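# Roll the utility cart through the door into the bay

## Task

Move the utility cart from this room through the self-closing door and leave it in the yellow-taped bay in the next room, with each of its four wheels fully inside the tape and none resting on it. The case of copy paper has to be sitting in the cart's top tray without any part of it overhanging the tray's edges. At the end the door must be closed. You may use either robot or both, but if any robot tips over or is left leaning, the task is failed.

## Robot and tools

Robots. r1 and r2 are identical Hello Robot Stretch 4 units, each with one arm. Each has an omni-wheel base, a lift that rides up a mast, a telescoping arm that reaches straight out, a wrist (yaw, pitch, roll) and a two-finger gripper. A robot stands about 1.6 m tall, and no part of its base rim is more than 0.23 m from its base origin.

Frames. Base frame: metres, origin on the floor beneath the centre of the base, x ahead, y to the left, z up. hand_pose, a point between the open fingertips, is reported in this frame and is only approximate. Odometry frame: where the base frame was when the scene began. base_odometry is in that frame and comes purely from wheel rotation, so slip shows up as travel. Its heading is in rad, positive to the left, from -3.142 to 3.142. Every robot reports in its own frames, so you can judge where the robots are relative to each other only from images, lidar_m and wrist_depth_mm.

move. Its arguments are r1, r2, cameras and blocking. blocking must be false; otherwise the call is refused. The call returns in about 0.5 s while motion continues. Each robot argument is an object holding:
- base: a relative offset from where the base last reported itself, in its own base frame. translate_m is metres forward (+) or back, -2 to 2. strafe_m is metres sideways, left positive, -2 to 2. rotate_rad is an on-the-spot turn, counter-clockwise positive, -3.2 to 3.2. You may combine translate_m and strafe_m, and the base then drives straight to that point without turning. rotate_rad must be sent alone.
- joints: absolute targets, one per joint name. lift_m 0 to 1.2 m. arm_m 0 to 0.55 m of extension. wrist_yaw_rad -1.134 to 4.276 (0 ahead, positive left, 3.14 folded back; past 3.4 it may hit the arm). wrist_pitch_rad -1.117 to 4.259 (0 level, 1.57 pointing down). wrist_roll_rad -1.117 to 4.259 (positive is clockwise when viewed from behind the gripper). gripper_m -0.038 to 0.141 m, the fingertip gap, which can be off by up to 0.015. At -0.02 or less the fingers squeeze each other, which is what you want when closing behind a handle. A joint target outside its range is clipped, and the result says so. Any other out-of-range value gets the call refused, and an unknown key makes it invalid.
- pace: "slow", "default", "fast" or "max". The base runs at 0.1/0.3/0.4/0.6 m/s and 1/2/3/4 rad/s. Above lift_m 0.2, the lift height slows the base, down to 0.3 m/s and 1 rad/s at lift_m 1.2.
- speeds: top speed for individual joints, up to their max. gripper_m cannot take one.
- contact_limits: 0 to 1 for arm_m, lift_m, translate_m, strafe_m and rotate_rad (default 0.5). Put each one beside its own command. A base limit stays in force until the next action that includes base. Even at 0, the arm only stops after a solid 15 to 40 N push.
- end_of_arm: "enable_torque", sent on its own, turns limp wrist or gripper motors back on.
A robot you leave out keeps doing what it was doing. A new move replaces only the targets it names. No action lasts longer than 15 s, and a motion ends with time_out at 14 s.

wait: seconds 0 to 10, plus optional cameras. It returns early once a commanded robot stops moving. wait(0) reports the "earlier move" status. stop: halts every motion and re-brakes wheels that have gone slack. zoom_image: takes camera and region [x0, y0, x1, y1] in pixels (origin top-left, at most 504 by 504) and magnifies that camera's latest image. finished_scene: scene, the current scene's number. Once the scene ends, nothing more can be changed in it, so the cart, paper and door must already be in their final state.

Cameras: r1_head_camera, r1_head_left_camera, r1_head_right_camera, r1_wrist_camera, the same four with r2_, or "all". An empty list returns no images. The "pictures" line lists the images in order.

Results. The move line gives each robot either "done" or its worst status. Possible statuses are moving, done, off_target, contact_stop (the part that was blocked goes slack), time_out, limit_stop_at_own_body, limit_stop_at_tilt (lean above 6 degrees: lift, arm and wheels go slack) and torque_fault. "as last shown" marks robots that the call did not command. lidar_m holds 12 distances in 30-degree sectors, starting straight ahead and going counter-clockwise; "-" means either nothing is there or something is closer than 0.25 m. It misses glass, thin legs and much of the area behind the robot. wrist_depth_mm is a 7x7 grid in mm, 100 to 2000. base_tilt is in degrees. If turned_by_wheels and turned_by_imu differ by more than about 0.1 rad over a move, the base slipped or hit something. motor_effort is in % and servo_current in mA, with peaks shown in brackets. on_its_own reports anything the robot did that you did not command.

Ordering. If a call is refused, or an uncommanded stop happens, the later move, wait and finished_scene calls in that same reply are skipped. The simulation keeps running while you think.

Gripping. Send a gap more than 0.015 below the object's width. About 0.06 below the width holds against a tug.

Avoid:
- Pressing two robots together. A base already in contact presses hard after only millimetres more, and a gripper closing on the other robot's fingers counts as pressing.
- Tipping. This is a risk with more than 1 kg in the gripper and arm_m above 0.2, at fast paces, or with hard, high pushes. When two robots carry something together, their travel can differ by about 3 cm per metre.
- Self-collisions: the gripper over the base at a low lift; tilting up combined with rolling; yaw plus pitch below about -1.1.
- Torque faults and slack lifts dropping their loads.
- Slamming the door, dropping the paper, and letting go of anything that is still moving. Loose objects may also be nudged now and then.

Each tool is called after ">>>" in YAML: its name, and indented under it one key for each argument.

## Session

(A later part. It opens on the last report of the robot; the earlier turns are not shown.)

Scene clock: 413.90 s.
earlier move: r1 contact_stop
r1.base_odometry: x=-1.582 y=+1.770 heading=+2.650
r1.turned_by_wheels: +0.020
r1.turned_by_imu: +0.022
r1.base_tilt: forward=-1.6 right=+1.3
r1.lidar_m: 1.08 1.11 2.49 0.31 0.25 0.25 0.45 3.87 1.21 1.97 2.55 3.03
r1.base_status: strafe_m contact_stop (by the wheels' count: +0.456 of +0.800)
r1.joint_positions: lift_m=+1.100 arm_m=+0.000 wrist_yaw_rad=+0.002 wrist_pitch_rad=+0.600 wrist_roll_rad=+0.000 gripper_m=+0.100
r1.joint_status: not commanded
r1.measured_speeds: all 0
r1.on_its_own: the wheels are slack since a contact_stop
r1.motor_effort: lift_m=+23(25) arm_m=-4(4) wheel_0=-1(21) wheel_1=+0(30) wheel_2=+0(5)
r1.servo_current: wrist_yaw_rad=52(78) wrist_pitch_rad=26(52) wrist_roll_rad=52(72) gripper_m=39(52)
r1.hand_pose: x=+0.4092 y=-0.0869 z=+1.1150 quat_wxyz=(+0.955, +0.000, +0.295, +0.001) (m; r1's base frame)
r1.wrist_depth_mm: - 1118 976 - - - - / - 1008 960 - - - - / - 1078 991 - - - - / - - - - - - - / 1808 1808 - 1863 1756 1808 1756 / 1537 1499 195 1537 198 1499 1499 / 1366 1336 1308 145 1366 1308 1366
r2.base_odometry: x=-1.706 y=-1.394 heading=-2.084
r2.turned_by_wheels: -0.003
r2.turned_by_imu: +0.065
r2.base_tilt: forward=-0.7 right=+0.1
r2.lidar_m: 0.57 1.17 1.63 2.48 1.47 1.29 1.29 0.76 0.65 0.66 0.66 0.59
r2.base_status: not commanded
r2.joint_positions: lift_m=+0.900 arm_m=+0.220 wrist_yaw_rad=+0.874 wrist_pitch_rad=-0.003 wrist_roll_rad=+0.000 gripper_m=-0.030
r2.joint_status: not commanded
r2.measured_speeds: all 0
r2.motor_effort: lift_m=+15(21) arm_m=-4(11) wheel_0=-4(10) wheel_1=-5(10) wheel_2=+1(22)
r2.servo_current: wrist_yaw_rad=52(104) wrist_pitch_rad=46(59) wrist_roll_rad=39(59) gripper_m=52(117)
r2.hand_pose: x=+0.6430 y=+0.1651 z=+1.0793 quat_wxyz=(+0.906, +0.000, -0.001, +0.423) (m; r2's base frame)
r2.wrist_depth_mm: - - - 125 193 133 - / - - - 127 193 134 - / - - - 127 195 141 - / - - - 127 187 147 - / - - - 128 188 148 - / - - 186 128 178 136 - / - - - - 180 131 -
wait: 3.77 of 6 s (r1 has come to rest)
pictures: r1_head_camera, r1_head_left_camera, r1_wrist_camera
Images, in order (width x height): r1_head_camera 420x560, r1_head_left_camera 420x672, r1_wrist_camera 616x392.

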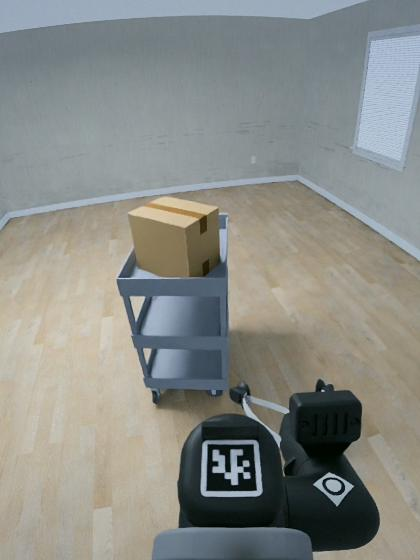

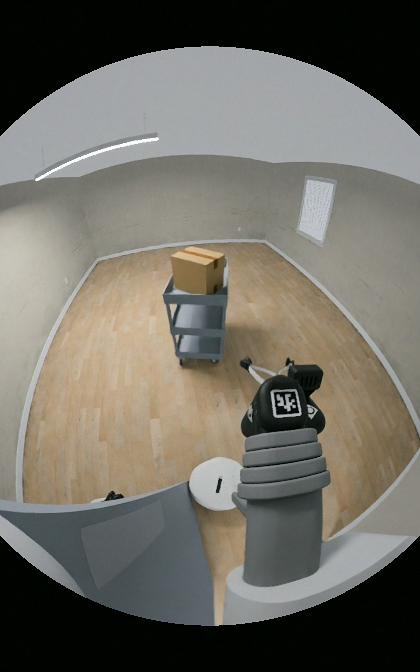

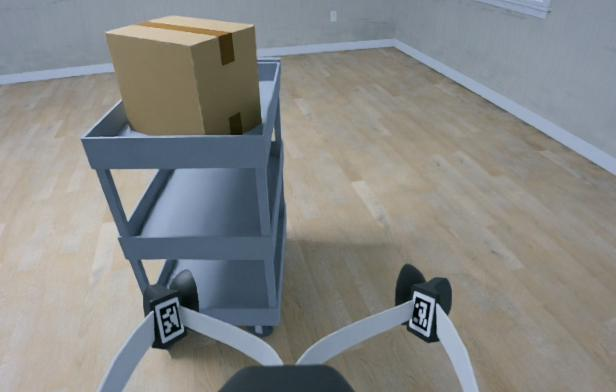

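>>> move:
  r1: {"base":{"translate_m":0.3}}
  cameras: []
  blocking: false

>>> wait:
  seconds: 3
  cameras: ["r2_head_left_camera","r2_wrist_camera","r1_head_left_camera"]

>>> move:
  r1: {"base":{"strafe_m":0.36},"joints":{"wrist_pitch_rad":1.0},"contact_limits":{"strafe_m":0.2}}
  cameras: []
  blocking: false

>>> wait:
  seconds: 4
  cameras: ["r1_head_camera","r1_head_left_camera","r1_wrist_camera"]

Scene clock: 423.33 s.
move: r1 moving
r1.base_odometry: x=-1.610 y=+1.785 heading=+2.651
r1.turned_by_wheels: +0.000
r1.turned_by_imu: +0.000
r1.base_tilt: forward=-1.6 right=+1.3
r1.lidar_m: 1.05 1.10 2.48 0.25 0.25 0.25 0.49 3.93 1.21 2.01 2.57 3.02
r1.base_status: translate_m moving
r1.joint_positions: lift_m=+1.100 arm_m=+0.000 wrist_yaw_rad=+0.002 wrist_pitch_rad=+0.600 wrist_roll_rad=+0.000 gripper_m=+0.100
r1.joint_status: not commanded
r1.measured_speeds: translate_m=+0.122 strafe_m=+0.000 rotate_rad=-0.001 lift_m=+0.000 arm_m=+0.000 wrist_yaw_rad=+0.000 wrist_pitch_rad=+0.000 wrist_roll_rad=+0.000
r1.motor_effort: lift_m=+23(23) arm_m=-4(4) wheel_0=+8(8) wheel_1=+7(7) wheel_2=-8(9)
r1.servo_current: wrist_yaw_rad=52(59) wrist_pitch_rad=46(46) wrist_roll_rad=46(59) gripper_m=46(46)
r1.hand_pose: x=+0.4092 y=-0.0869 z=+1.1150 quat_wxyz=(+0.955, +0.000, +0.295, +0.001) (m; r1's base frame)
r1.wrist_depth_mm: - - 976 - - - - / - 960 931 - - - - / - 1025 976 - - - - / - - - - - - - / 1863 1756 - 1808 1863 1808 1808 / 1537 1499 195 1537 198 1537 1576 / 1397 1336 1336 145 1397 1336 1397
r2: as last shown
r2.turned_by_wheels: +0.000
r2.turned_by_imu: +0.000
r2.base_tilt: forward=-0.6 right=+0.1
r2.lidar_m: 0.58 0.83 1.58 2.45 1.49 1.28 1.29 0.77 0.67 0.67 0.66 0.59
r2.motor_effort: lift_m=+15(15) arm_m=-3(4) wheel_0=-4(5) wheel_1=-5(6) wheel_2=+1(1)
r2.servo_current: wrist_yaw_rad=59(65) wrist_pitch_rad=39(46) wrist_roll_rad=52(59) gripper_m=52(59)
r2.wrist_depth_mm: - - - 126 191 133 - / - - - 127 193 134 - / - - - 128 195 141 - / - - - 128 186 147 - / - - - 128 188 148 - / - - 186 128 179 137 - / - - - - 179 131 -
pictures: none
No camera images: "cameras" was empty.

Scene clock: 425.33 s.
earlier move: r1 done
r1.base_odometry: x=-1.846 y=+1.911 heading=+2.651
r1.turned_by_wheels: +0.000
r1.turned_by_imu: +0.000
r1.base_tilt: forward=-1.6 right=+1.3
r1.lidar_m: 0.78 0.83 2.54 2.20 0.39 0.35 0.60 1.43 1.44 2.52 2.50 2.95
r1.base_status: done
r1.joint_positions: lift_m=+1.100 arm_m=+0.000 wrist_yaw_rad=+0.002 wrist_pitch_rad=+0.600 wrist_roll_rad=+0.000 gripper_m=+0.100
r1.joint_status: not commanded
r1.measured_speeds: all 0
r1.motor_effort: lift_m=+23(23) arm_m=-4(4) wheel_0=+1(9) wheel_1=+2(8) wheel_2=+0(10)
r1.servo_current: wrist_yaw_rad=46(65) wrist_pitch_rad=39(52) wrist_roll_rad=46(72) gripper_m=39(46)
r1.hand_pose: x=+0.4092 y=-0.0869 z=+1.1150 quat_wxyz=(+0.955, +0.000, +0.295, +0.001) (m; r1's base frame)
r1.wrist_depth_mm: - - - - - - - / - 683 732 - - - - / - 715 759 - - - - / - 788 788 - - - - / 1756 - - 1863 1808 1863 1863 / 1499 213 196 1576 198 1537 1576 / 1397 946 - 139 1336 1336 1397
r2.base_odometry: x=-1.706 y=-1.394 heading=-2.084
r2.turned_by_wheels: +0.000
r2.turned_by_imu: +0.000
r2.base_tilt: forward=-0.6 right=+0.1
r2.lidar_m: 0.57 0.90 1.61 2.53 1.48 1.28 1.30 0.78 0.66 0.66 0.67 0.58
r2.base_status: not commanded
r2.joint_positions: lift_m=+0.900 arm_m=+0.220 wrist_yaw_rad=+0.874 wrist_pitch_rad=-0.003 wrist_roll_rad=+0.000 gripper_m=-0.030
r2.joint_status: not commanded
r2.measured_speeds: all 0
r2.motor_effort: lift_m=+15(15) arm_m=-3(4) wheel_0=-4(5) wheel_1=-5(6) wheel_2=+1(2)
r2.servo_current: wrist_yaw_rad=52(65) wrist_pitch_rad=46(46) wrist_roll_rad=33(59) gripper_m=59(65)
r2.hand_pose: x=+0.6430 y=+0.1651 z=+1.0793 quat_wxyz=(+0.906, +0.000, -0.001, +0.423) (m; r2's base frame)
r2.wrist_depth_mm: - - - 125 191 133 - / - - - 127 193 134 - / - - - 128 195 140 - / - - - 128 187 147 - / - - - 128 189 148 - / - - 185 128 179 136 - / - - - - 179 131 -
wait: 2.00 of 3 s (r1 has come to rest)
pictures: r1_head_left_camera, r2_head_left_camera, r2_wrist_camera
Images, in order (width x height): r1_head_left_camera 420x672, r2_head_left_camera 420x672, r2_wrist_camera 616x392.

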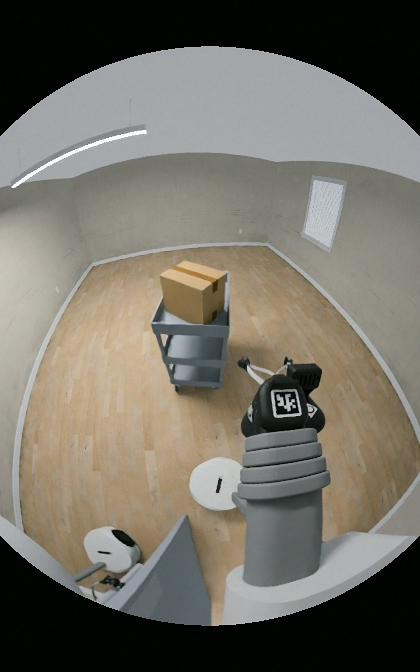

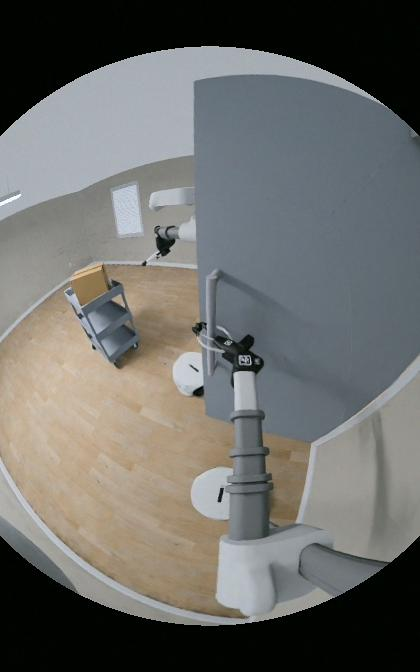

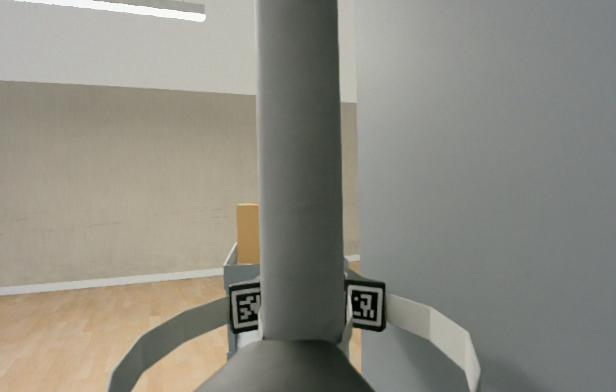

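Scene clock: 425.83 s.
move: r1 moving
r1.base_odometry: x=-1.863 y=+1.880 heading=+2.651
r1.turned_by_wheels: +0.000
r1.turned_by_imu: +0.000
r1.base_tilt: forward=-1.6 right=+1.3
r1.lidar_m: 0.78 0.81 2.50 2.16 0.85 0.33 0.53 1.43 1.45 2.53 2.53 2.98
r1.base_status: strafe_m moving
r1.joint_positions: lift_m=+1.100 arm_m=+0.000 wrist_yaw_rad=+0.002 wrist_pitch_rad=+0.992 wrist_roll_rad=+0.000 gripper_m=+0.100
r1.joint_status: wrist_pitch_rad moving
r1.measured_speeds: translate_m=+0.001 strafe_m=+0.140 rotate_rad=-0.005 lift_m=+0.000 arm_m=+0.000 wrist_yaw_rad=+0.000 wrist_pitch_rad=+0.301 wrist_roll_rad=+0.000
r1.motor_effort: lift_m=+23(23) arm_m=-4(4) wheel_0=-9(10) wheel_1=+8(10) wheel_2=+1(1)
r1.servo_current: wrist_yaw_rad=65(65) wrist_pitch_rad=46(72) wrist_roll_rad=59(65) gripper_m=39(46)
r1.contact_limits: strafe_m 0.2
r1.hand_pose: x=+0.3288 y=-0.0871 z=+1.0364 quat_wxyz=(+0.879, -0.001, +0.476, +0.001) (m; r1's base frame)
r1.wrist_depth_mm: 640 640 640 - - - - / 1863 1025 - 1808 1808 1756 1808 / 1576 - - 1537 1661 1576 1618 / 1464 1464 - 1464 1464 1464 1464 / 1336 1336 1336 1366 1366 1397 1336 / 1255 1205 216 1255 197 1255 1255 / 1160 1138 1138 145 1160 1160 1160
r2: as last shown
r2.lidar_m: 0.58 0.86 1.63 2.50 1.47 1.29 1.28 0.77 0.64 0.68 0.66 0.56
r2.motor_effort: lift_m=+15(15) arm_m=-3(4) wheel_0=-4(4) wheel_1=-5(6) wheel_2=+1(2)
r2.servo_current: wrist_yaw_rad=52(65) wrist_pitch_rad=46(46) wrist_roll_rad=59(65) gripper_m=52(59)
r2.wrist_depth_mm: - - - 125 191 133 - / - - - 127 193 134 - / - - - 127 195 140 - / - - - 127 187 147 - / - - - 128 188 148 - / - - 186 128 179 137 - / - - - - 180 131 -
pictures: none
No camera images: "cameras" was empty.

Scene clock: 427.87 s.
earlier move: r1 done
r1.base_odometry: x=-2.016 y=+1.594 heading=+2.651
r1.turned_by_wheels: +0.000
r1.turned_by_imu: +0.002
r1.base_tilt: forward=-1.6 right=+1.2
r1.lidar_m: 0.79 3.68 2.14 1.85 1.85 0.59 0.28 0.30 1.69 2.73 2.85 0.82
r1.base_status: done
r1.joint_positions: lift_m=+1.100 arm_m=+0.000 wrist_yaw_rad=+0.002 wrist_pitch_rad=+0.999 wrist_roll_rad=+0.000 gripper_m=+0.100
r1.joint_status: all done
r1.measured_speeds: all 0
r1.motor_effort: lift_m=+23(23) arm_m=-4(4) wheel_0=-2(12) wheel_1=+2(10) wheel_2=+0(1)
r1.servo_current: wrist_yaw_rad=46(65) wrist_pitch_rad=39(72) wrist_roll_rad=46(65) gripper_m=46(52)
r1.contact_limits: strafe_m 0.2
r1.hand_pose: x=+0.3272 y=-0.0871 z=+1.0354 quat_wxyz=(+0.878, -0.001, +0.479, +0.001) (m; r1's base frame)
r1.wrist_depth_mm: - - 634 640 634 1921 - / 1863 1808 1756 - - 1756 1756 / 1661 1618 1576 - - 1618 1618 / 1464 1464 1499 - 1430 1464 1464 / 1336 1366 1336 1366 1336 1308 1336 / 1229 1229 215 1255 198 1255 1255 / 1138 1160 1118 145 1138 1138 1160
r2.base_odometry: x=-1.706 y=-1.394 heading=-2.084
r2.turned_by_wheels: +0.000
r2.turned_by_imu: +0.000
r2.base_tilt: forward=-0.6 right=+0.1
r2.lidar_m: 0.57 0.64 1.64 2.48 1.49 1.28 1.30 0.77 0.66 0.68 0.65 0.57
r2.base_status: not commanded
r2.joint_positions: lift_m=+0.900 arm_m=+0.220 wrist_yaw_rad=+0.874 wrist_pitch_rad=-0.003 wrist_roll_rad=+0.000 gripper_m=-0.030
r2.joint_status: not commanded
r2.measured_speeds: all 0
r2.motor_effort: lift_m=+15(15) arm_m=-3(4) wheel_0=-4(5) wheel_1=-5(6) wheel_2=+1(2)
r2.servo_current: wrist_yaw_rad=59(72) wrist_pitch_rad=46(52) wrist_roll_rad=65(65) gripper_m=52(59)
r2.hand_pose: x=+0.6430 y=+0.1651 z=+1.0793 quat_wxyz=(+0.906, +0.000, -0.001, +0.423) (m; r2's base frame)
r2.wrist_depth_mm: - - 415 126 192 132 - / - - - 127 193 134 - / - - - 128 194 140 - / - - - 127 187 147 - / - - - 128 188 148 - / - - 186 128 179 136 - / - - - - 179 131 -
wait: 2.03 of 4 s (r1 has come to rest)
pictures: r1_head_camera, r1_head_left_camera, r1_wrist_camera
Images, in order (width x height): r1_head_camera 420x560, r1_head_left_camera 420x672, r1_wrist_camera 616x392.

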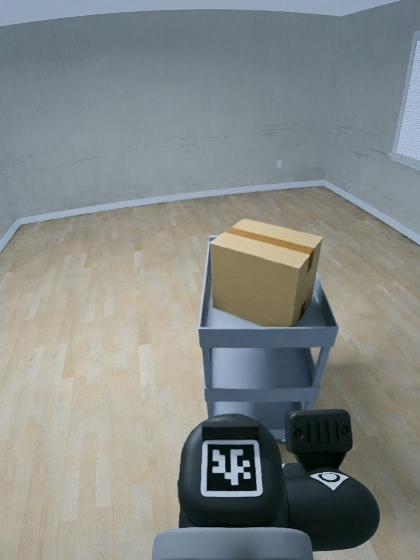

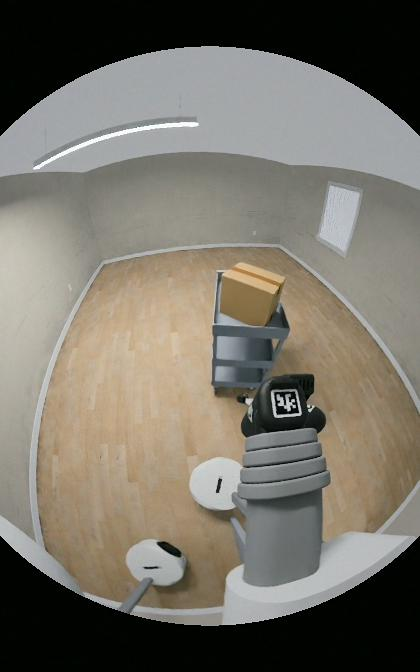

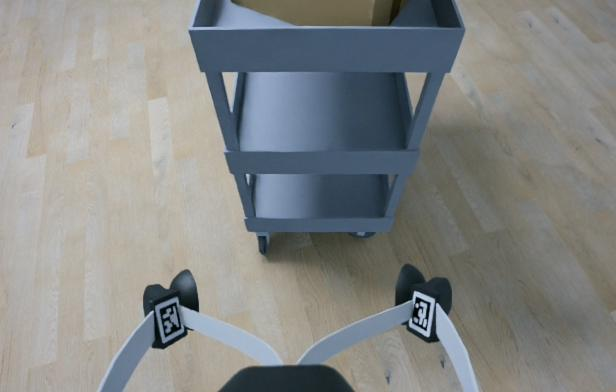

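>>> move:
  blocking: false
  r1: {"joints":{"wrist_pitch_rad":1.57,"wrist_roll_rad":1.57,"gripper_m":0.1,"arm_m":0.15}}
  cameras: []

>>> wait:
  seconds: 3
  cameras: ["r1_head_camera","r1_wrist_camera","r2_head_camera"]

Scene clock: 453.23 s.
move: r1 moving
r1.base_odometry: x=-2.016 y=+1.594 heading=+2.651
r1.turned_by_wheels: +0.000
r1.turned_by_imu: +0.000
r1.base_tilt: forward=-1.6 right=+1.3
r1.lidar_m: 0.77 3.71 2.14 1.85 1.85 0.60 0.29 0.28 1.66 2.76 2.85 0.83
r1.base_status: not commanded
r1.joint_positions: lift_m=+1.100 arm_m=+0.051 wrist_yaw_rad=+0.002 wrist_pitch_rad=+1.512 wrist_roll_rad=+0.580 gripper_m=+0.100
r1.joint_status: arm_m moving; wrist_pitch_rad moving; wrist_roll_rad moving; the others done
r1.measured_speeds: translate_m=+0.000 strafe_m=+0.000 rotate_rad=+0.000 lift_m=+0.000 arm_m=+0.195 wrist_yaw_rad=+0.000 wrist_pitch_rad=+0.964 wrist_roll_rad=+1.817
r1.motor_effort: lift_m=+23(23) arm_m=+3(8) wheel_0=-1(2) wheel_1=+1(2) wheel_2=+0(0)
r1.servo_current: wrist_yaw_rad=46(72) wrist_pitch_rad=39(85) wrist_roll_rad=85(117) gripper_m=39(46)
r1.contact_limits: strafe_m 0.2
r1.hand_pose: x=+0.2385 y=-0.0874 z=+0.9900 quat_wxyz=(+0.697, +0.207, +0.658, -0.196) (m; r1's base frame)
r1.wrist_depth_mm: 1308 - 1060 1229 1205 1205 1229 / 1281 1255 1229 1229 1229 1205 1205 / 1255 1255 1205 1205 1205 1205 1205 / 1229 1229 1229 1205 1205 1182 1160 / 1229 1229 1182 1205 1205 1182 1160 / 1205 1229 215 991 197 1160 1160 / 1205 1160 1182 145 1160 1138 1160
r2: as last shown
r2.base_tilt: forward=-0.7 right=+0.0
r2.lidar_m: 0.57 0.65 1.62 2.50 1.45 1.29 1.27 0.80 0.66 0.68 0.68 0.58
r2.motor_effort: lift_m=+15(15) arm_m=-4(4) wheel_0=-4(4) wheel_1=-5(6) wheel_2=+1(1)
r2.servo_current: wrist_yaw_rad=52(59) wrist_pitch_rad=46(46) wrist_roll_rad=39(65) gripper_m=52(52)
r2.wrist_depth_mm: - - 415 125 192 133 - / - - - 127 193 134 - / - - - 127 195 141 - / - - - 128 186 147 - / - - - 128 188 148 - / - - 186 128 178 137 - / - - - - 179 131 -
pictures: none
No camera images: "cameras" was empty.

Scene clock: 454.27 s.
earlier move: r1 done
r1.base_odometry: x=-2.016 y=+1.594 heading=+2.651
r1.turned_by_wheels: +0.000
r1.turned_by_imu: +0.000
r1.base_tilt: forward=-1.6 right=+1.3
r1.lidar_m: 0.79 3.68 2.16 1.83 1.86 0.60 0.30 0.28 1.65 2.75 2.86 0.83
r1.base_status: not commanded
r1.joint_positions: lift_m=+1.100 arm_m=+0.150 wrist_yaw_rad=+0.002 wrist_pitch_rad=+1.568 wrist_roll_rad=+1.568 gripper_m=+0.100
r1.joint_status: all done
r1.measured_speeds: all 0
r1.motor_effort: lift_m=+23(23) arm_m=+5(8) wheel_0=-1(2) wheel_1=+2(2) wheel_2=+0(0)
r1.servo_current: wrist_yaw_rad=52(72) wrist_pitch_rad=46(85) wrist_roll_rad=39(124) gripper_m=39(46)
r1.contact_limits: strafe_m 0.2
r1.hand_pose: x=+0.3218 y=-0.0874 z=+0.9895 quat_wxyz=(+0.502, +0.499, +0.501, -0.498) (m; r1's base frame)
r1.wrist_depth_mm: 1182 1205 1205 1205 1205 1229 1229 / 1229 1205 1229 1182 1205 1229 1205 / - 1205 1205 1205 1205 1205 1182 / - 1229 1229 1205 1008 1182 1182 / - 1182 1182 1205 991 1008 1229 / 1205 1229 215 1205 197 1205 1229 / 1205 1205 1205 145 1205 1205 1205
r2.base_odometry: x=-1.706 y=-1.394 heading=-2.084
r2.turned_by_wheels: +0.000
r2.turned_by_imu: +0.000
r2.base_tilt: forward=-0.6 right=+0.0
r2.lidar_m: 0.58 0.66 1.63 2.49 1.46 1.28 1.29 0.78 0.67 0.67 0.67 0.59
r2.base_status: not commanded
r2.joint_positions: lift_m=+0.900 arm_m=+0.220 wrist_yaw_rad=+0.874 wrist_pitch_rad=-0.003 wrist_roll_rad=+0.000 gripper_m=-0.030
r2.joint_status: not commanded
r2.measured_speeds: all 0
r2.motor_effort: lift_m=+15(15) arm_m=-4(4) wheel_0=-4(5) wheel_1=-5(6) wheel_2=+1(2)
r2.servo_current: wrist_yaw_rad=39(72) wrist_pitch_rad=39(46) wrist_roll_rad=39(65) gripper_m=52(59)
r2.hand_pose: x=+0.6430 y=+0.1651 z=+1.0793 quat_wxyz=(+0.906, +0.000, -0.001, +0.423) (m; r2's base frame)
r2.wrist_depth_mm: - - 415 125 192 133 - / - - - 127 192 134 - / - - - 128 195 141 - / - - - 128 186 147 - / - - - 128 188 148 - / - - 186 128 179 136 - / - - - - 179 131 -
wait: 1.03 of 3 s (r1 has come to rest)
pictures: r1_head_camera, r1_wrist_camera, r2_head_camera
Images, in order (width x height): r1_head_camera 420x560, r1_wrist_camera 616x392, r2_head_camera 420x560.

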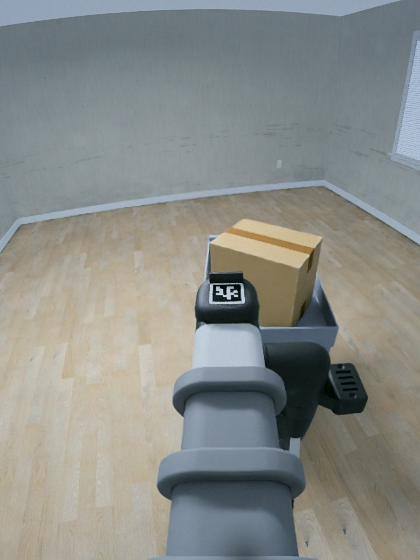

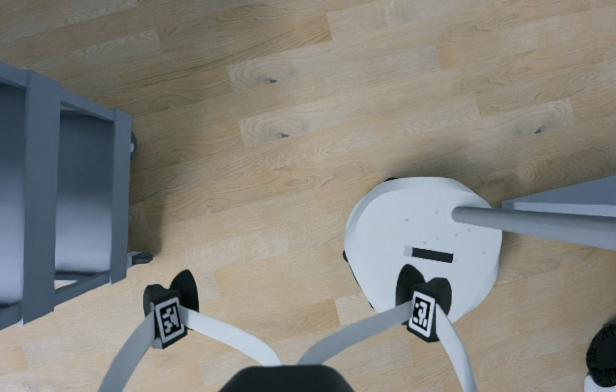

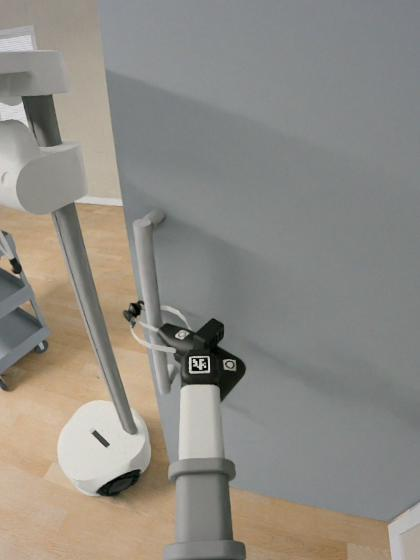

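>>> move:
  blocking: false
  r1: {"joints":{"arm_m":0.42},"contact_limits":{"arm_m":0.1}}
  cameras: []

>>> wait:
  seconds: 3
  cameras: ["r1_head_camera","r1_wrist_camera"]

Scene clock: 463.37 s.
move: r1 moving
r1.base_odometry: x=-2.016 y=+1.594 heading=+2.651
r1.turned_by_wheels: +0.000
r1.turned_by_imu: +0.000
r1.base_tilt: forward=-1.6 right=+1.3
r1.lidar_m: 0.79 3.69 2.14 1.86 1.85 0.60 0.30 0.29 1.65 2.74 2.86 0.81
r1.base_status: not commanded
r1.joint_positions: lift_m=+1.100 arm_m=+0.201 wrist_yaw_rad=+0.002 wrist_pitch_rad=+1.568 wrist_roll_rad=+1.568 gripper_m=+0.100
r1.joint_status: arm_m moving
r1.measured_speeds: translate_m=+0.000 strafe_m=+0.000 rotate_rad=+0.000 lift_m=+0.000 arm_m=+0.195 wrist_yaw_rad=+0.000 wrist_pitch_rad=+0.000 wrist_roll_rad=+0.000
r1.motor_effort: lift_m=+23(23) arm_m=+6(8) wheel_0=-1(2) wheel_1=+1(2) wheel_2=+0(0)
r1.servo_current: wrist_yaw_rad=33(72) wrist_pitch_rad=39(46) wrist_roll_rad=46(59) gripper_m=39(46)
r1.contact_limits: arm_m 0.1; strafe_m 0.2
r1.hand_pose: x=+0.3725 y=-0.0874 z=+0.9895 quat_wxyz=(+0.502, +0.499, +0.501, -0.498) (m; r1's base frame)
r1.wrist_depth_mm: 1205 1229 1205 1182 1229 1205 1205 / 1205 1182 1182 1182 1182 1205 1205 / - 1182 1205 1182 1205 1205 1281 / - 1205 1205 1160 991 991 691 / - 1205 1205 1205 991 991 1205 / 723 1205 215 1205 198 1229 1182 / 1205 1182 1205 145 1182 1205 1205
r2: as last shown
r2.base_tilt: forward=-0.6 right=+0.1
r2.lidar_m: 0.58 0.64 1.61 2.52 1.48 1.28 1.28 0.78 0.67 0.66 0.64 0.58
r2.motor_effort: lift_m=+15(15) arm_m=-3(4) wheel_0=-4(4) wheel_1=-6(6) wheel_2=+1(1)
r2.servo_current: wrist_yaw_rad=52(65) wrist_pitch_rad=39(46) wrist_roll_rad=52(52) gripper_m=59(59)
r2.wrist_depth_mm: - - 410 125 192 133 - / - - - 127 193 134 - / - - - 127 195 141 - / - - - 128 187 147 - / - - - 128 189 148 - / - - 186 128 179 136 - / - - - - 179 131 -
pictures: none
No camera images: "cameras" was empty.

Scene clock: 464.80 s.
earlier move: r1 done
r1.base_odometry: x=-2.016 y=+1.594 heading=+2.651
r1.turned_by_wheels: +0.000
r1.turned_by_imu: +0.000
r1.base_tilt: forward=-1.6 right=+1.3
r1.lidar_m: 0.79 3.68 2.13 1.86 1.86 0.60 0.28 0.28 1.68 2.75 2.86 0.81
r1.base_status: not commanded
r1.joint_positions: lift_m=+1.100 arm_m=+0.420 wrist_yaw_rad=+0.002 wrist_pitch_rad=+1.568 wrist_roll_rad=+1.568 gripper_m=+0.100
r1.joint_status: all done
r1.measured_speeds: all 0
r1.motor_effort: lift_m=+23(23) arm_m=+5(8) wheel_0=-2(2) wheel_1=+1(2) wheel_2=+0(0)
r1.servo_current: wrist_yaw_rad=65(72) wrist_pitch_rad=39(46) wrist_roll_rad=59(65) gripper_m=39(46)
r1.contact_limits: arm_m 0.1; strafe_m 0.2
r1.hand_pose: x=+0.5918 y=-0.0874 z=+0.9895 quat_wxyz=(+0.502, +0.499, +0.501, -0.498) (m; r1's base frame)
r1.wrist_depth_mm: 415 539 1205 1182 1205 1205 1205 / 379 427 1205 1205 1229 1205 1205 / 362 430 1205 1205 1205 1229 1205 / 389 - 1229 1205 1229 991 1182 / 392 - 1182 1205 1205 991 1008 / 418 216 214 1229 197 991 1008 / 413 418 1205 145 1205 1182 1182
r2.base_odometry: x=-1.706 y=-1.394 heading=-2.084
r2.turned_by_wheels: +0.000
r2.turned_by_imu: +0.000
r2.base_tilt: forward=-0.6 right=+0.1
r2.lidar_m: 0.58 0.66 1.65 2.52 1.47 1.27 1.28 0.79 0.68 0.66 0.66 0.59
r2.base_status: not commanded
r2.joint_positions: lift_m=+0.900 arm_m=+0.220 wrist_yaw_rad=+0.874 wrist_pitch_rad=-0.003 wrist_roll_rad=+0.000 gripper_m=-0.030
r2.joint_status: not commanded
r2.measured_speeds: all 0
r2.motor_effort: lift_m=+15(15) arm_m=-4(4) wheel_0=-4(5) wheel_1=-6(6) wheel_2=+1(2)
r2.servo_current: wrist_yaw_rad=52(65) wrist_pitch_rad=46(46) wrist_roll_rad=52(59) gripper_m=52(59)
r2.hand_pose: x=+0.6430 y=+0.1651 z=+1.0793 quat_wxyz=(+0.906, +0.000, -0.001, +0.423) (m; r2's base frame)
r2.wrist_depth_mm: - - 415 125 191 132 - / - - - 127 193 134 - / - - - 127 194 141 - / - - - 128 187 147 - / - - - 128 189 148 - / - - 186 128 178 137 - / - - - - 180 131 -
wait: 1.43 of 3 s (r1 has come to rest)
pictures: r1_head_camera, r1_wrist_camera
Images, in order (width x height): r1_head_camera 420x560, r1_wrist_camera 616x392.

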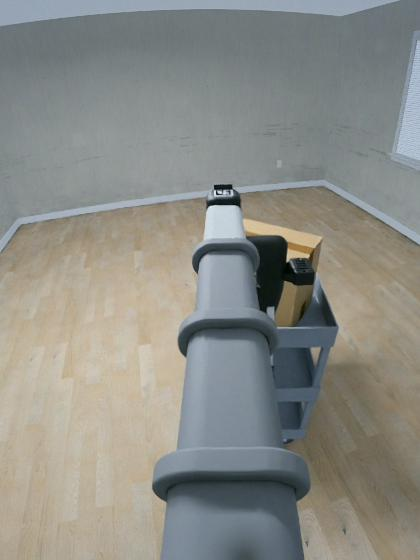

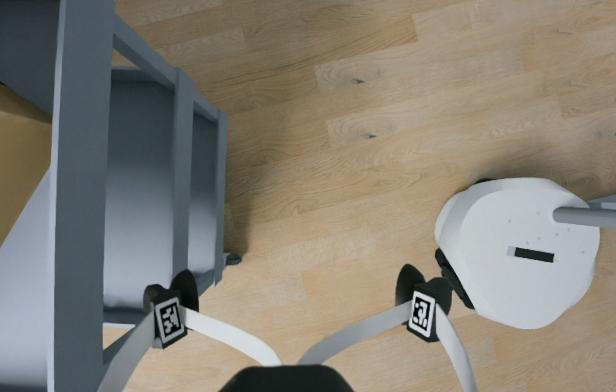

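>>> move:
  blocking: false
  r1: {"base":{"translate_m":0.38,"strafe_m":-0.04},"joints":{"arm_m":0.27},"pace":"slow","contact_limits":{"translate_m":0.2,"strafe_m":0.2}}
  cameras: []

>>> wait:
  seconds: 6
  cameras: ["r1_head_camera","r1_wrist_camera","r1_head_right_camera"]

r1: "contact_limits": translate_m and strafe_m are given together and make one move, which takes one limit: state it under one of them only
Scene clock: 478.70 s.
r1.base_odometry: x=-2.016 y=+1.594 heading=+2.651
r1.turned_by_wheels: +0.000
r1.turned_by_imu: +0.000
r1.base_tilt: forward=-1.6 right=+1.2
r1.lidar_m: 0.79 3.66 2.13 1.85 1.84 0.61 0.29 0.28 1.67 2.74 2.87 0.83
r1.base_status: not commanded
r1.joint_positions: lift_m=+1.100 arm_m=+0.420 wrist_yaw_rad=+0.002 wrist_pitch_rad=+1.568 wrist_roll_rad=+1.568 gripper_m=+0.100
r1.joint_status: all done
r1.measured_speeds: all 0
r1.motor_effort: lift_m=+23(23) arm_m=+5(8) wheel_0=-2(2) wheel_1=+1(2) wheel_2=+0(0)
r1.servo_current: wrist_yaw_rad=46(72) wrist_pitch_rad=46(46) wrist_roll_rad=52(65) gripper_m=33(46)
r1.contact_limits: arm_m 0.1; strafe_m 0.2
r1.hand_pose: x=+0.5918 y=-0.0874 z=+0.9895 quat_wxyz=(+0.502, +0.499, +0.501, -0.498) (m; r1's base frame)
r1.wrist_depth_mm: 415 535 1205 1205 1205 1182 1205 / 379 427 1182 1182 1160 1182 1205 / 364 430 1205 1205 1229 1205 1205 / 387 - 1205 1205 1182 1008 1205 / 392 - 1229 1205 1229 991 991 / 415 216 216 1182 198 991 991 / 413 415 1182 145 1182 1229 1205
r2.base_odometry: x=-1.706 y=-1.394 heading=-2.084
r2.turned_by_wheels: +0.000
r2.turned_by_imu: +0.000
r2.base_tilt: forward=-0.6 right=+0.1
r2.lidar_m: 0.57 0.65 1.62 2.47 1.48 1.27 1.29 0.79 0.67 0.67 0.68 0.59
r2.base_status: not commanded
r2.joint_positions: lift_m=+0.900 arm_m=+0.220 wrist_yaw_rad=+0.874 wrist_pitch_rad=-0.003 wrist_roll_rad=+0.000 gripper_m=-0.030
r2.joint_status: not commanded
r2.measured_speeds: all 0
r2.motor_effort: lift_m=+15(15) arm_m=-3(4) wheel_0=-4(5) wheel_1=-5(6) wheel_2=+1(2)
r2.servo_current: wrist_yaw_rad=52(65) wrist_pitch_rad=46(46) wrist_roll_rad=46(59) gripper_m=59(59)
r2.hand_pose: x=+0.6430 y=+0.1651 z=+1.0793 quat_wxyz=(+0.906, +0.000, -0.001, +0.423) (m; r2's base frame)
r2.wrist_depth_mm: - - 415 125 191 133 - / - - - 127 192 134 - / - - - 127 195 141 - / - - - 127 186 147 - / - - - 128 188 148 - / - - 186 128 179 137 - / - - - - 179 131 -
pictures: none

not run: a call was refused earlier in this reply.

>>> move:
  blocking: false
  r1: {"base":{"translate_m":0.38,"strafe_m":-0.04},"joints":{"arm_m":0.27},"pace":"slow","contact_limits":{"translate_m":0.2}}
  cameras: []

>>> wait:
  seconds: 6
  cameras: ["r1_head_camera","r1_wrist_camera","r1_head_right_camera"]

Scene clock: 482.00 s.
move: r1 moving
r1.base_odometry: x=-2.026 y=+1.601 heading=+2.651
r1.turned_by_wheels: +0.000
r1.turned_by_imu: +0.000
r1.base_tilt: forward=-1.6 right=+1.3
r1.lidar_m: 0.76 3.70 2.17 1.86 1.86 0.59 0.29 0.30 1.67 2.78 2.85 0.82
r1.base_status: translate_m moving; strafe_m moving
r1.joint_positions: lift_m=+1.100 arm_m=+0.407 wrist_yaw_rad=+0.002 wrist_pitch_rad=+1.568 wrist_roll_rad=+1.568 gripper_m=+0.100
r1.joint_status: arm_m moving
r1.measured_speeds: translate_m=+0.048 strafe_m=-0.005 rotate_rad=-0.004 lift_m=+0.000 arm_m=-0.049 wrist_yaw_rad=+0.000 wrist_pitch_rad=+0.000 wrist_roll_rad=+0.000
r1.motor_effort: lift_m=+23(23) arm_m=-5(6) wheel_0=+6(7) wheel_1=+4(5) wheel_2=-5(6)
r1.servo_current: wrist_yaw_rad=46(59) wrist_pitch_rad=39(46) wrist_roll_rad=52(65) gripper_m=39(46)
r1.contact_limits: translate_m 0.2
r1.hand_pose: x=+0.5794 y=-0.0874 z=+0.9895 quat_wxyz=(+0.502, +0.499, +0.501, -0.498) (m; r1's base frame)
r1.wrist_depth_mm: 415 530 1205 1205 1229 1182 1182 / 382 427 1205 1182 1182 1205 1182 / 364 430 1205 1182 1205 1205 1205 / 394 - 1229 1205 1182 1025 1205 / 392 - 1205 1229 1205 991 1008 / 418 215 214 1205 198 1008 1025 / 415 421 1205 145 1205 1229 1229
r2.base_odometry: x=-1.706 y=-1.394 heading=-2.084
r2.turned_by_wheels: +0.000
r2.turned_by_imu: +0.000
r2.base_tilt: forward=-0.6 right=+0.1
r2.lidar_m: 0.58 0.66 1.62 2.52 1.46 1.29 1.28 0.76 0.66 0.66 0.66 0.58
r2.base_status: not commanded
r2.joint_positions: lift_m=+0.900 arm_m=+0.220 wrist_yaw_rad=+0.874 wrist_pitch_rad=-0.003 wrist_roll_rad=+0.000 gripper_m=-0.030
r2.joint_status: not commanded
r2.measured_speeds: all 0
r2.motor_effort: lift_m=+15(15) arm_m=-3(4) wheel_0=-4(4) wheel_1=-5(5) wheel_2=+1(1)
r2.servo_current: wrist_yaw_rad=52(59) wrist_pitch_rad=46(46) wrist_roll_rad=52(52) gripper_m=46(65)
r2.hand_pose: x=+0.6430 y=+0.1651 z=+1.0793 quat_wxyz=(+0.906, +0.000, -0.001, +0.423) (m; r2's base frame)
r2.wrist_depth_mm: - - 415 125 191 132 - / - - - 127 193 134 - / - - - 127 195 141 - / - - - 127 186 147 - / - - - 128 188 148 - / - - 186 128 178 137 - / - - - - 179 131 -
pictures: none
No camera images: "cameras" was empty.

Scene clock: 486.60 s.
earlier move: r1 done
r1.base_odometry: x=-2.332 y=+1.808 heading=+2.651
r1.turned_by_wheels: +0.000
r1.turned_by_imu: +0.000
r1.base_tilt: forward=-1.6 right=+1.3
r1.lidar_m: 0.40 0.45 2.29 1.99 2.01 1.02 0.65 1.90 1.97 2.74 2.73 0.45
r1.base_status: done
r1.joint_positions: lift_m=+1.100 arm_m=+0.270 wrist_yaw_rad=+0.002 wrist_pitch_rad=+1.568 wrist_roll_rad=+1.568 gripper_m=+0.100
r1.joint_status: all done
r1.measured_speeds: all 0
r1.motor_effort: lift_m=+23(23) arm_m=-5(8) wheel_0=+5(8) wheel_1=+3(6) wheel_2=-3(7)
r1.servo_current: wrist_yaw_rad=52(78) wrist_pitch_rad=39(52) wrist_roll_rad=59(65) gripper_m=46(52)
r1.contact_limits: translate_m 0.2
r1.hand_pose: x=+0.4419 y=-0.0874 z=+0.9895 quat_wxyz=(+0.502, +0.499, +0.501, -0.498) (m; r1's base frame)
r1.wrist_depth_mm: 137 407 407 1229 1205 1182 1205 / 138 138 413 1205 1205 1205 1205 / 138 138 168 1182 1205 1205 1229 / 138 139 257 1205 1205 1008 1205 / 138 158 415 1205 1008 1008 1205 / 138 187 415 415 198 991 1205 / 138 195 418 144 1205 1182 1229
r2.base_odometry: x=-1.706 y=-1.394 heading=-2.084
r2.turned_by_wheels: +0.000
r2.turned_by_imu: +0.001
r2.base_tilt: forward=-0.6 right=+0.1
r2.lidar_m: 0.59 1.01 1.12 2.51 1.49 1.29 1.30 0.78 0.65 0.66 0.69 0.59
r2.base_status: not commanded
r2.joint_positions: lift_m=+0.900 arm_m=+0.220 wrist_yaw_rad=+0.874 wrist_pitch_rad=-0.003 wrist_roll_rad=+0.000 gripper_m=-0.030
r2.joint_status: not commanded
r2.measured_speeds: all 0
r2.motor_effort: lift_m=+15(15) arm_m=-4(4) wheel_0=-4(5) wheel_1=-5(6) wheel_2=+1(2)
r2.servo_current: wrist_yaw_rad=52(72) wrist_pitch_rad=39(52) wrist_roll_rad=46(65) gripper_m=65(65)
r2.hand_pose: x=+0.6430 y=+0.1651 z=+1.0793 quat_wxyz=(+0.906, +0.000, -0.001, +0.423) (m; r2's base frame)
r2.wrist_depth_mm: - - - 125 192 133 - / - - - 127 193 134 - / - - - 127 195 141 - / - - - 128 187 147 - / - - - 128 188 148 - / - - 186 128 179 136 - / - - - - 180 131 -
wait: 4.60 of 6 s (r1 has come to rest)
pictures: r1_head_camera, r1_head_right_camera, r1_wrist_camera
Images, in order (width x height): r1_head_camera 420x560, r1_head_right_camera 420x672, r1_wrist_camera 616x392.

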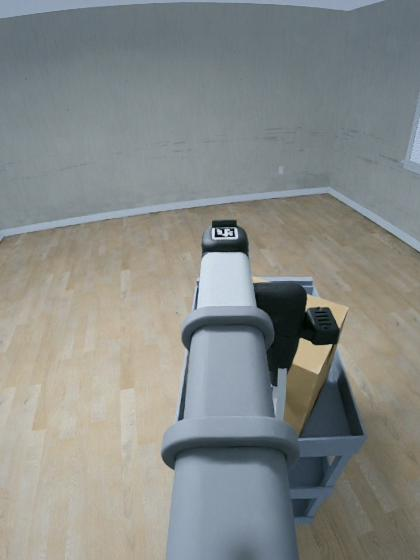

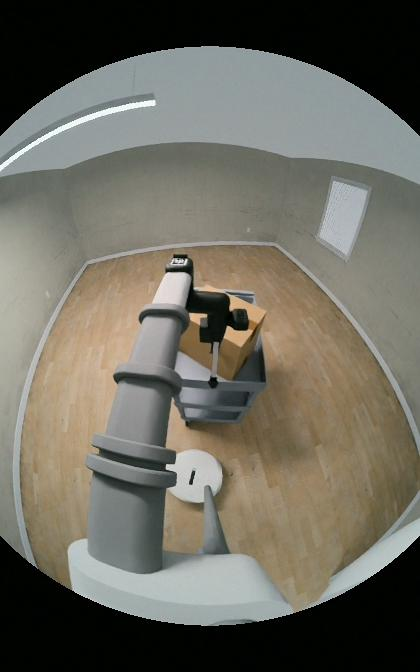

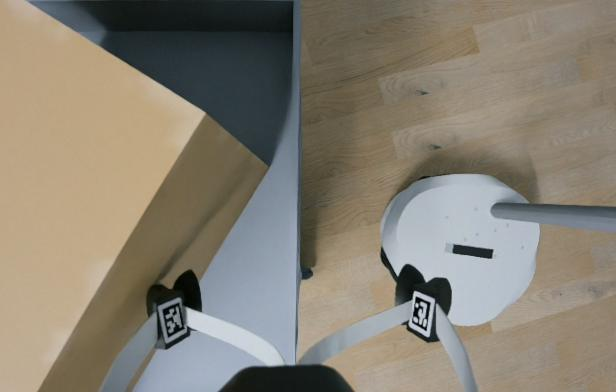

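>>> move:
  blocking: false
  r1: {"base":{"strafe_m":-0.05},"joints":{"gripper_m":0.065},"pace":"slow"}
  cameras: []

>>> wait:
  seconds: 3
  cameras: []

>>> move:
  blocking: false
  r1: {"joints":{"lift_m":1.02},"pace":"slow","contact_limits":{"lift_m":0.2}}
  cameras: []

>>> wait:
  seconds: 2
  cameras: ["r1_wrist_camera"]

Scene clock: 500.80 s.
move: r1 moving
r1.base_odometry: x=-2.325 y=+1.821 heading=+2.652
r1.turned_by_wheels: +0.000
r1.turned_by_imu: +0.000
r1.base_tilt: forward=-1.6 right=+1.3
r1.lidar_m: 0.41 0.45 2.31 2.00 2.00 1.03 0.62 1.88 1.94 2.72 2.72 0.41
r1.base_status: strafe_m moving
r1.joint_positions: lift_m=+1.100 arm_m=+0.270 wrist_yaw_rad=+0.002 wrist_pitch_rad=+1.569 wrist_roll_rad=+1.568 gripper_m=+0.092
r1.joint_status: gripper_m moving
r1.measured_speeds: translate_m=-0.001 strafe_m=-0.055 rotate_rad=+0.004 lift_m=+0.000 arm_m=+0.000 wrist_yaw_rad=+0.000 wrist_pitch_rad=+0.004 wrist_roll_rad=+0.000
r1.motor_effort: lift_m=+23(23) arm_m=-4(5) wheel_0=+8(9) wheel_1=-3(6) wheel_2=+0(2)
r1.servo_current: wrist_yaw_rad=52(59) wrist_pitch_rad=39(46) wrist_roll_rad=46(72) gripper_m=65(72)
r1.hand_pose: x=+0.4416 y=-0.0874 z=+0.9895 quat_wxyz=(+0.502, +0.499, +0.501, -0.498) (m; r1's base frame)
r1.wrist_depth_mm: 137 389 384 1182 1182 1182 1229 / 137 138 413 1229 1205 1229 1182 / 137 138 187 1182 1205 1205 1205 / 137 138 213 1205 1229 1008 1205 / 138 138 397 1205 1008 991 1205 / 138 173 216 1205 195 1008 1205 / 137 167 410 144 1205 1205 1229
r2: as last shown
r2.turned_by_imu: +0.000
r2.lidar_m: 0.57 1.01 1.15 2.45 1.49 1.28 1.29 0.79 0.64 0.68 0.69 0.58
r2.motor_effort: lift_m=+15(15) arm_m=-3(4) wheel_0=-4(4) wheel_1=-5(6) wheel_2=+1(2)
r2.servo_current: wrist_yaw_rad=52(59) wrist_pitch_rad=39(46) wrist_roll_rad=46(59) gripper_m=46(59)
r2.wrist_depth_mm: - - - 125 193 133 - / - - - 127 193 134 - / - - - 127 195 140 - / - - - 128 187 147 - / - - - 128 189 148 - / - - 186 128 179 137 - / - - - - 180 131 -
pictures: none
No camera images: "cameras" was empty.

Scene clock: 502.07 s.
earlier move: r1 done
r1.base_odometry: x=-2.309 y=+1.852 heading=+2.651
r1.turned_by_wheels: +0.000
r1.turned_by_imu: +0.000
r1.base_tilt: forward=-1.6 right=+1.3
r1.lidar_m: 0.41 0.42 2.36 2.03 2.05 1.04 0.65 1.87 1.97 2.67 2.68 0.43
r1.base_status: done
r1.joint_positions: lift_m=+1.100 arm_m=+0.270 wrist_yaw_rad=+0.002 wrist_pitch_rad=+1.571 wrist_roll_rad=+1.568 gripper_m=+0.065
r1.joint_status: all done
r1.measured_speeds: all 0
r1.motor_effort: lift_m=+23(23) arm_m=-4(5) wheel_0=+7(11) wheel_1=-2(6) wheel_2=+0(2)
r1.servo_current: wrist_yaw_rad=46(65) wrist_pitch_rad=39(46) wrist_roll_rad=33(72) gripper_m=46(72)
r1.hand_pose: x=+0.4411 y=-0.0874 z=+0.9895 quat_wxyz=(+0.501, +0.499, +0.501, -0.499) (m; r1's base frame)
r1.wrist_depth_mm: 1182 1182 1205 1182 1229 1205 1229 / 239 410 413 1205 1205 1205 1205 / 137 229 415 1205 1229 1205 1229 / 137 138 251 1182 1182 991 1205 / 137 138 258 1205 1008 991 1205 / 137 138 193 1205 192 1008 1229 / 137 138 418 144 1205 1229 1205
r2.base_odometry: x=-1.706 y=-1.394 heading=-2.084
r2.turned_by_wheels: +0.000
r2.turned_by_imu: +0.000
r2.base_tilt: forward=-0.7 right=+0.1
r2.lidar_m: 0.57 1.04 1.62 2.49 1.49 1.29 1.26 0.78 0.66 0.66 0.68 0.59
r2.base_status: not commanded
r2.joint_positions: lift_m=+0.900 arm_m=+0.220 wrist_yaw_rad=+0.874 wrist_pitch_rad=-0.003 wrist_roll_rad=+0.000 gripper_m=-0.030
r2.joint_status: not commanded
r2.measured_speeds: all 0
r2.motor_effort: lift_m=+15(15) arm_m=-4(4) wheel_0=-4(5) wheel_1=-5(6) wheel_2=+1(2)
r2.servo_current: wrist_yaw_rad=59(65) wrist_pitch_rad=39(46) wrist_roll_rad=39(65) gripper_m=59(59)
r2.hand_pose: x=+0.6430 y=+0.1651 z=+1.0793 quat_wxyz=(+0.906, +0.000, -0.001, +0.423) (m; r2's base frame)
r2.wrist_depth_mm: - - - 125 192 133 - / - - - 127 193 134 - / - - - 127 195 141 - / - - - 127 187 147 - / - - - 128 188 147 - / - - 186 128 179 137 - / - - - - 180 131 -
wait: 1.27 of 3 s (r1 has come to rest)
pictures: none
No camera images: "cameras" was empty.

Scene clock: 502.57 s.
move: r1 moving
r1.base_odometry: x=-2.309 y=+1.852 heading=+2.651
r1.turned_by_wheels: +0.000
r1.turned_by_imu: +0.000
r1.base_tilt: forward=-1.6 right=+1.3
r1.lidar_m: 0.40 0.44 2.34 2.04 2.03 1.03 0.66 1.86 1.96 2.67 2.69 0.45
r1.base_status: not commanded
r1.joint_positions: lift_m=+1.075 arm_m=+0.270 wrist_yaw_rad=+0.002 wrist_pitch_rad=+1.571 wrist_roll_rad=+1.568 gripper_m=+0.065
r1.joint_status: lift_m moving
r1.measured_speeds: translate_m=+0.000 strafe_m=+0.000 rotate_rad=+0.000 lift_m=-0.097 arm_m=+0.000 wrist_yaw_rad=+0.000 wrist_pitch_rad=+0.000 wrist_roll_rad=+0.000
r1.motor_effort: lift_m=+11(22) arm_m=-4(4) wheel_0=+6(7) wheel_1=-2(2) wheel_2=+0(0)
r1.servo_current: wrist_yaw_rad=72(72) wrist_pitch_rad=46(46) wrist_roll_rad=46(65) gripper_m=46(46)
r1.contact_limits: lift_m 0.2
r1.hand_pose: x=+0.4411 y=-0.0874 z=+0.9651 quat_wxyz=(+0.501, +0.499, +0.501, -0.499) (m; r1's base frame)
r1.wrist_depth_mm: 1160 1182 364 1160 1182 1182 1229 / 366 394 392 1182 1160 1205 1205 / 147 301 399 1182 1182 1205 1182 / 118 132 298 1160 1160 976 1205 / 118 118 283 1160 991 976 1182 / 118 139 196 1160 191 976 1205 / 117 149 394 144 1182 1205 1205
r2: as last shown
r2.lidar_m: 0.58 1.04 1.64 2.47 1.49 1.27 1.31 0.80 0.67 0.67 0.67 0.56
r2.servo_current: wrist_yaw_rad=39(59) wrist_pitch_rad=39(46) wrist_roll_rad=39(52) gripper_m=52(59)
r2.wrist_depth_mm: - - - 125 191 132 - / - - - 127 193 134 - / - - - 127 195 141 - / - - - 127 187 147 - / - - - 128 187 147 - / - - 186 128 179 137 - / - - - - 179 131 -
pictures: none
No camera images: "cameras" was empty.

Scene clock: 503.60 s.
earlier move: r1 done
r1.base_odometry: x=-2.309 y=+1.852 heading=+2.651
r1.turned_by_wheels: +0.000
r1.turned_by_imu: +0.000
r1.base_tilt: forward=-1.6 right=+1.3
r1.lidar_m: 0.41 0.46 2.36 2.02 2.03 1.02 0.63 1.88 1.97 2.67 2.69 0.44
r1.base_status: not commanded
r1.joint_positions: lift_m=+1.021 arm_m=+0.270 wrist_yaw_rad=+0.002 wrist_pitch_rad=+1.571 wrist_roll_rad=+1.568 gripper_m=+0.065
r1.joint_status: all done
r1.measured_speeds: all 0
r1.motor_effort: lift_m=+12(22) arm_m=-4(4) wheel_0=+5(7) wheel_1=-2(2) wheel_2=+0(0)
r1.servo_current: wrist_yaw_rad=52(72) wrist_pitch_rad=46(46) wrist_roll_rad=59(65) gripper_m=46(52)
r1.contact_limits: lift_m 0.2
r1.hand_pose: x=+0.4411 y=-0.0874 z=+0.9104 quat_wxyz=(+0.501, +0.499, +0.501, -0.499) (m; r1's base frame)
r1.wrist_depth_mm: 317 309 314 1160 1138 1138 1138 / 332 336 336 1118 1118 1118 1138 / 148 297 336 1138 1138 1138 1138 / - 138 298 1118 1118 917 1160 / - 122 282 1138 960 931 1138 / - 148 198 1160 191 917 1138 / - 141 338 143 1138 1138 1138
r2.base_odometry: x=-1.706 y=-1.394 heading=-2.084
r2.turned_by_wheels: +0.000
r2.turned_by_imu: +0.000
r2.base_tilt: forward=-0.6 right=+0.1
r2.lidar_m: 0.58 1.01 1.60 2.46 1.50 1.30 1.30 0.79 0.67 0.69 0.68 0.58
r2.base_status: not commanded
r2.joint_positions: lift_m=+0.900 arm_m=+0.220 wrist_yaw_rad=+0.874 wrist_pitch_rad=-0.003 wrist_roll_rad=+0.000 gripper_m=-0.030
r2.joint_status: not commanded
r2.measured_speeds: all 0
r2.motor_effort: lift_m=+15(15) arm_m=-4(4) wheel_0=-4(5) wheel_1=-5(6) wheel_2=+1(2)
r2.servo_current: wrist_yaw_rad=46(59) wrist_pitch_rad=39(46) wrist_roll_rad=39(52) gripper_m=59(65)
r2.hand_pose: x=+0.6430 y=+0.1651 z=+1.0793 quat_wxyz=(+0.906, +0.000, -0.001, +0.423) (m; r2's base frame)
r2.wrist_depth_mm: - - - 125 192 132 - / - - - 127 193 134 - / - - - 127 195 141 - / - - - 128 187 147 - / - - - 128 189 148 - / - - 186 128 179 137 - / - - - - 180 131 -
wait: 1.03 of 2 s (r1 has come to rest)
pictures: r1_wrist_camera
Images, in order (width x height): r1_wrist_camera 616x392.

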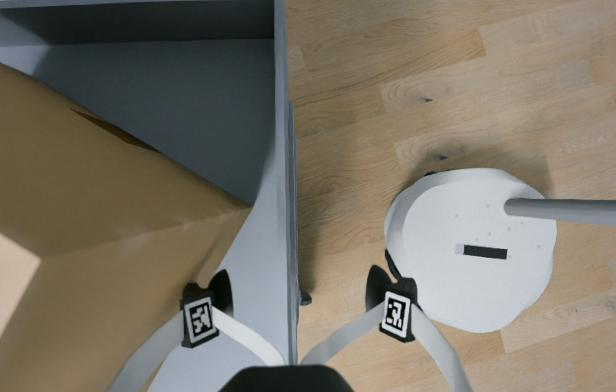

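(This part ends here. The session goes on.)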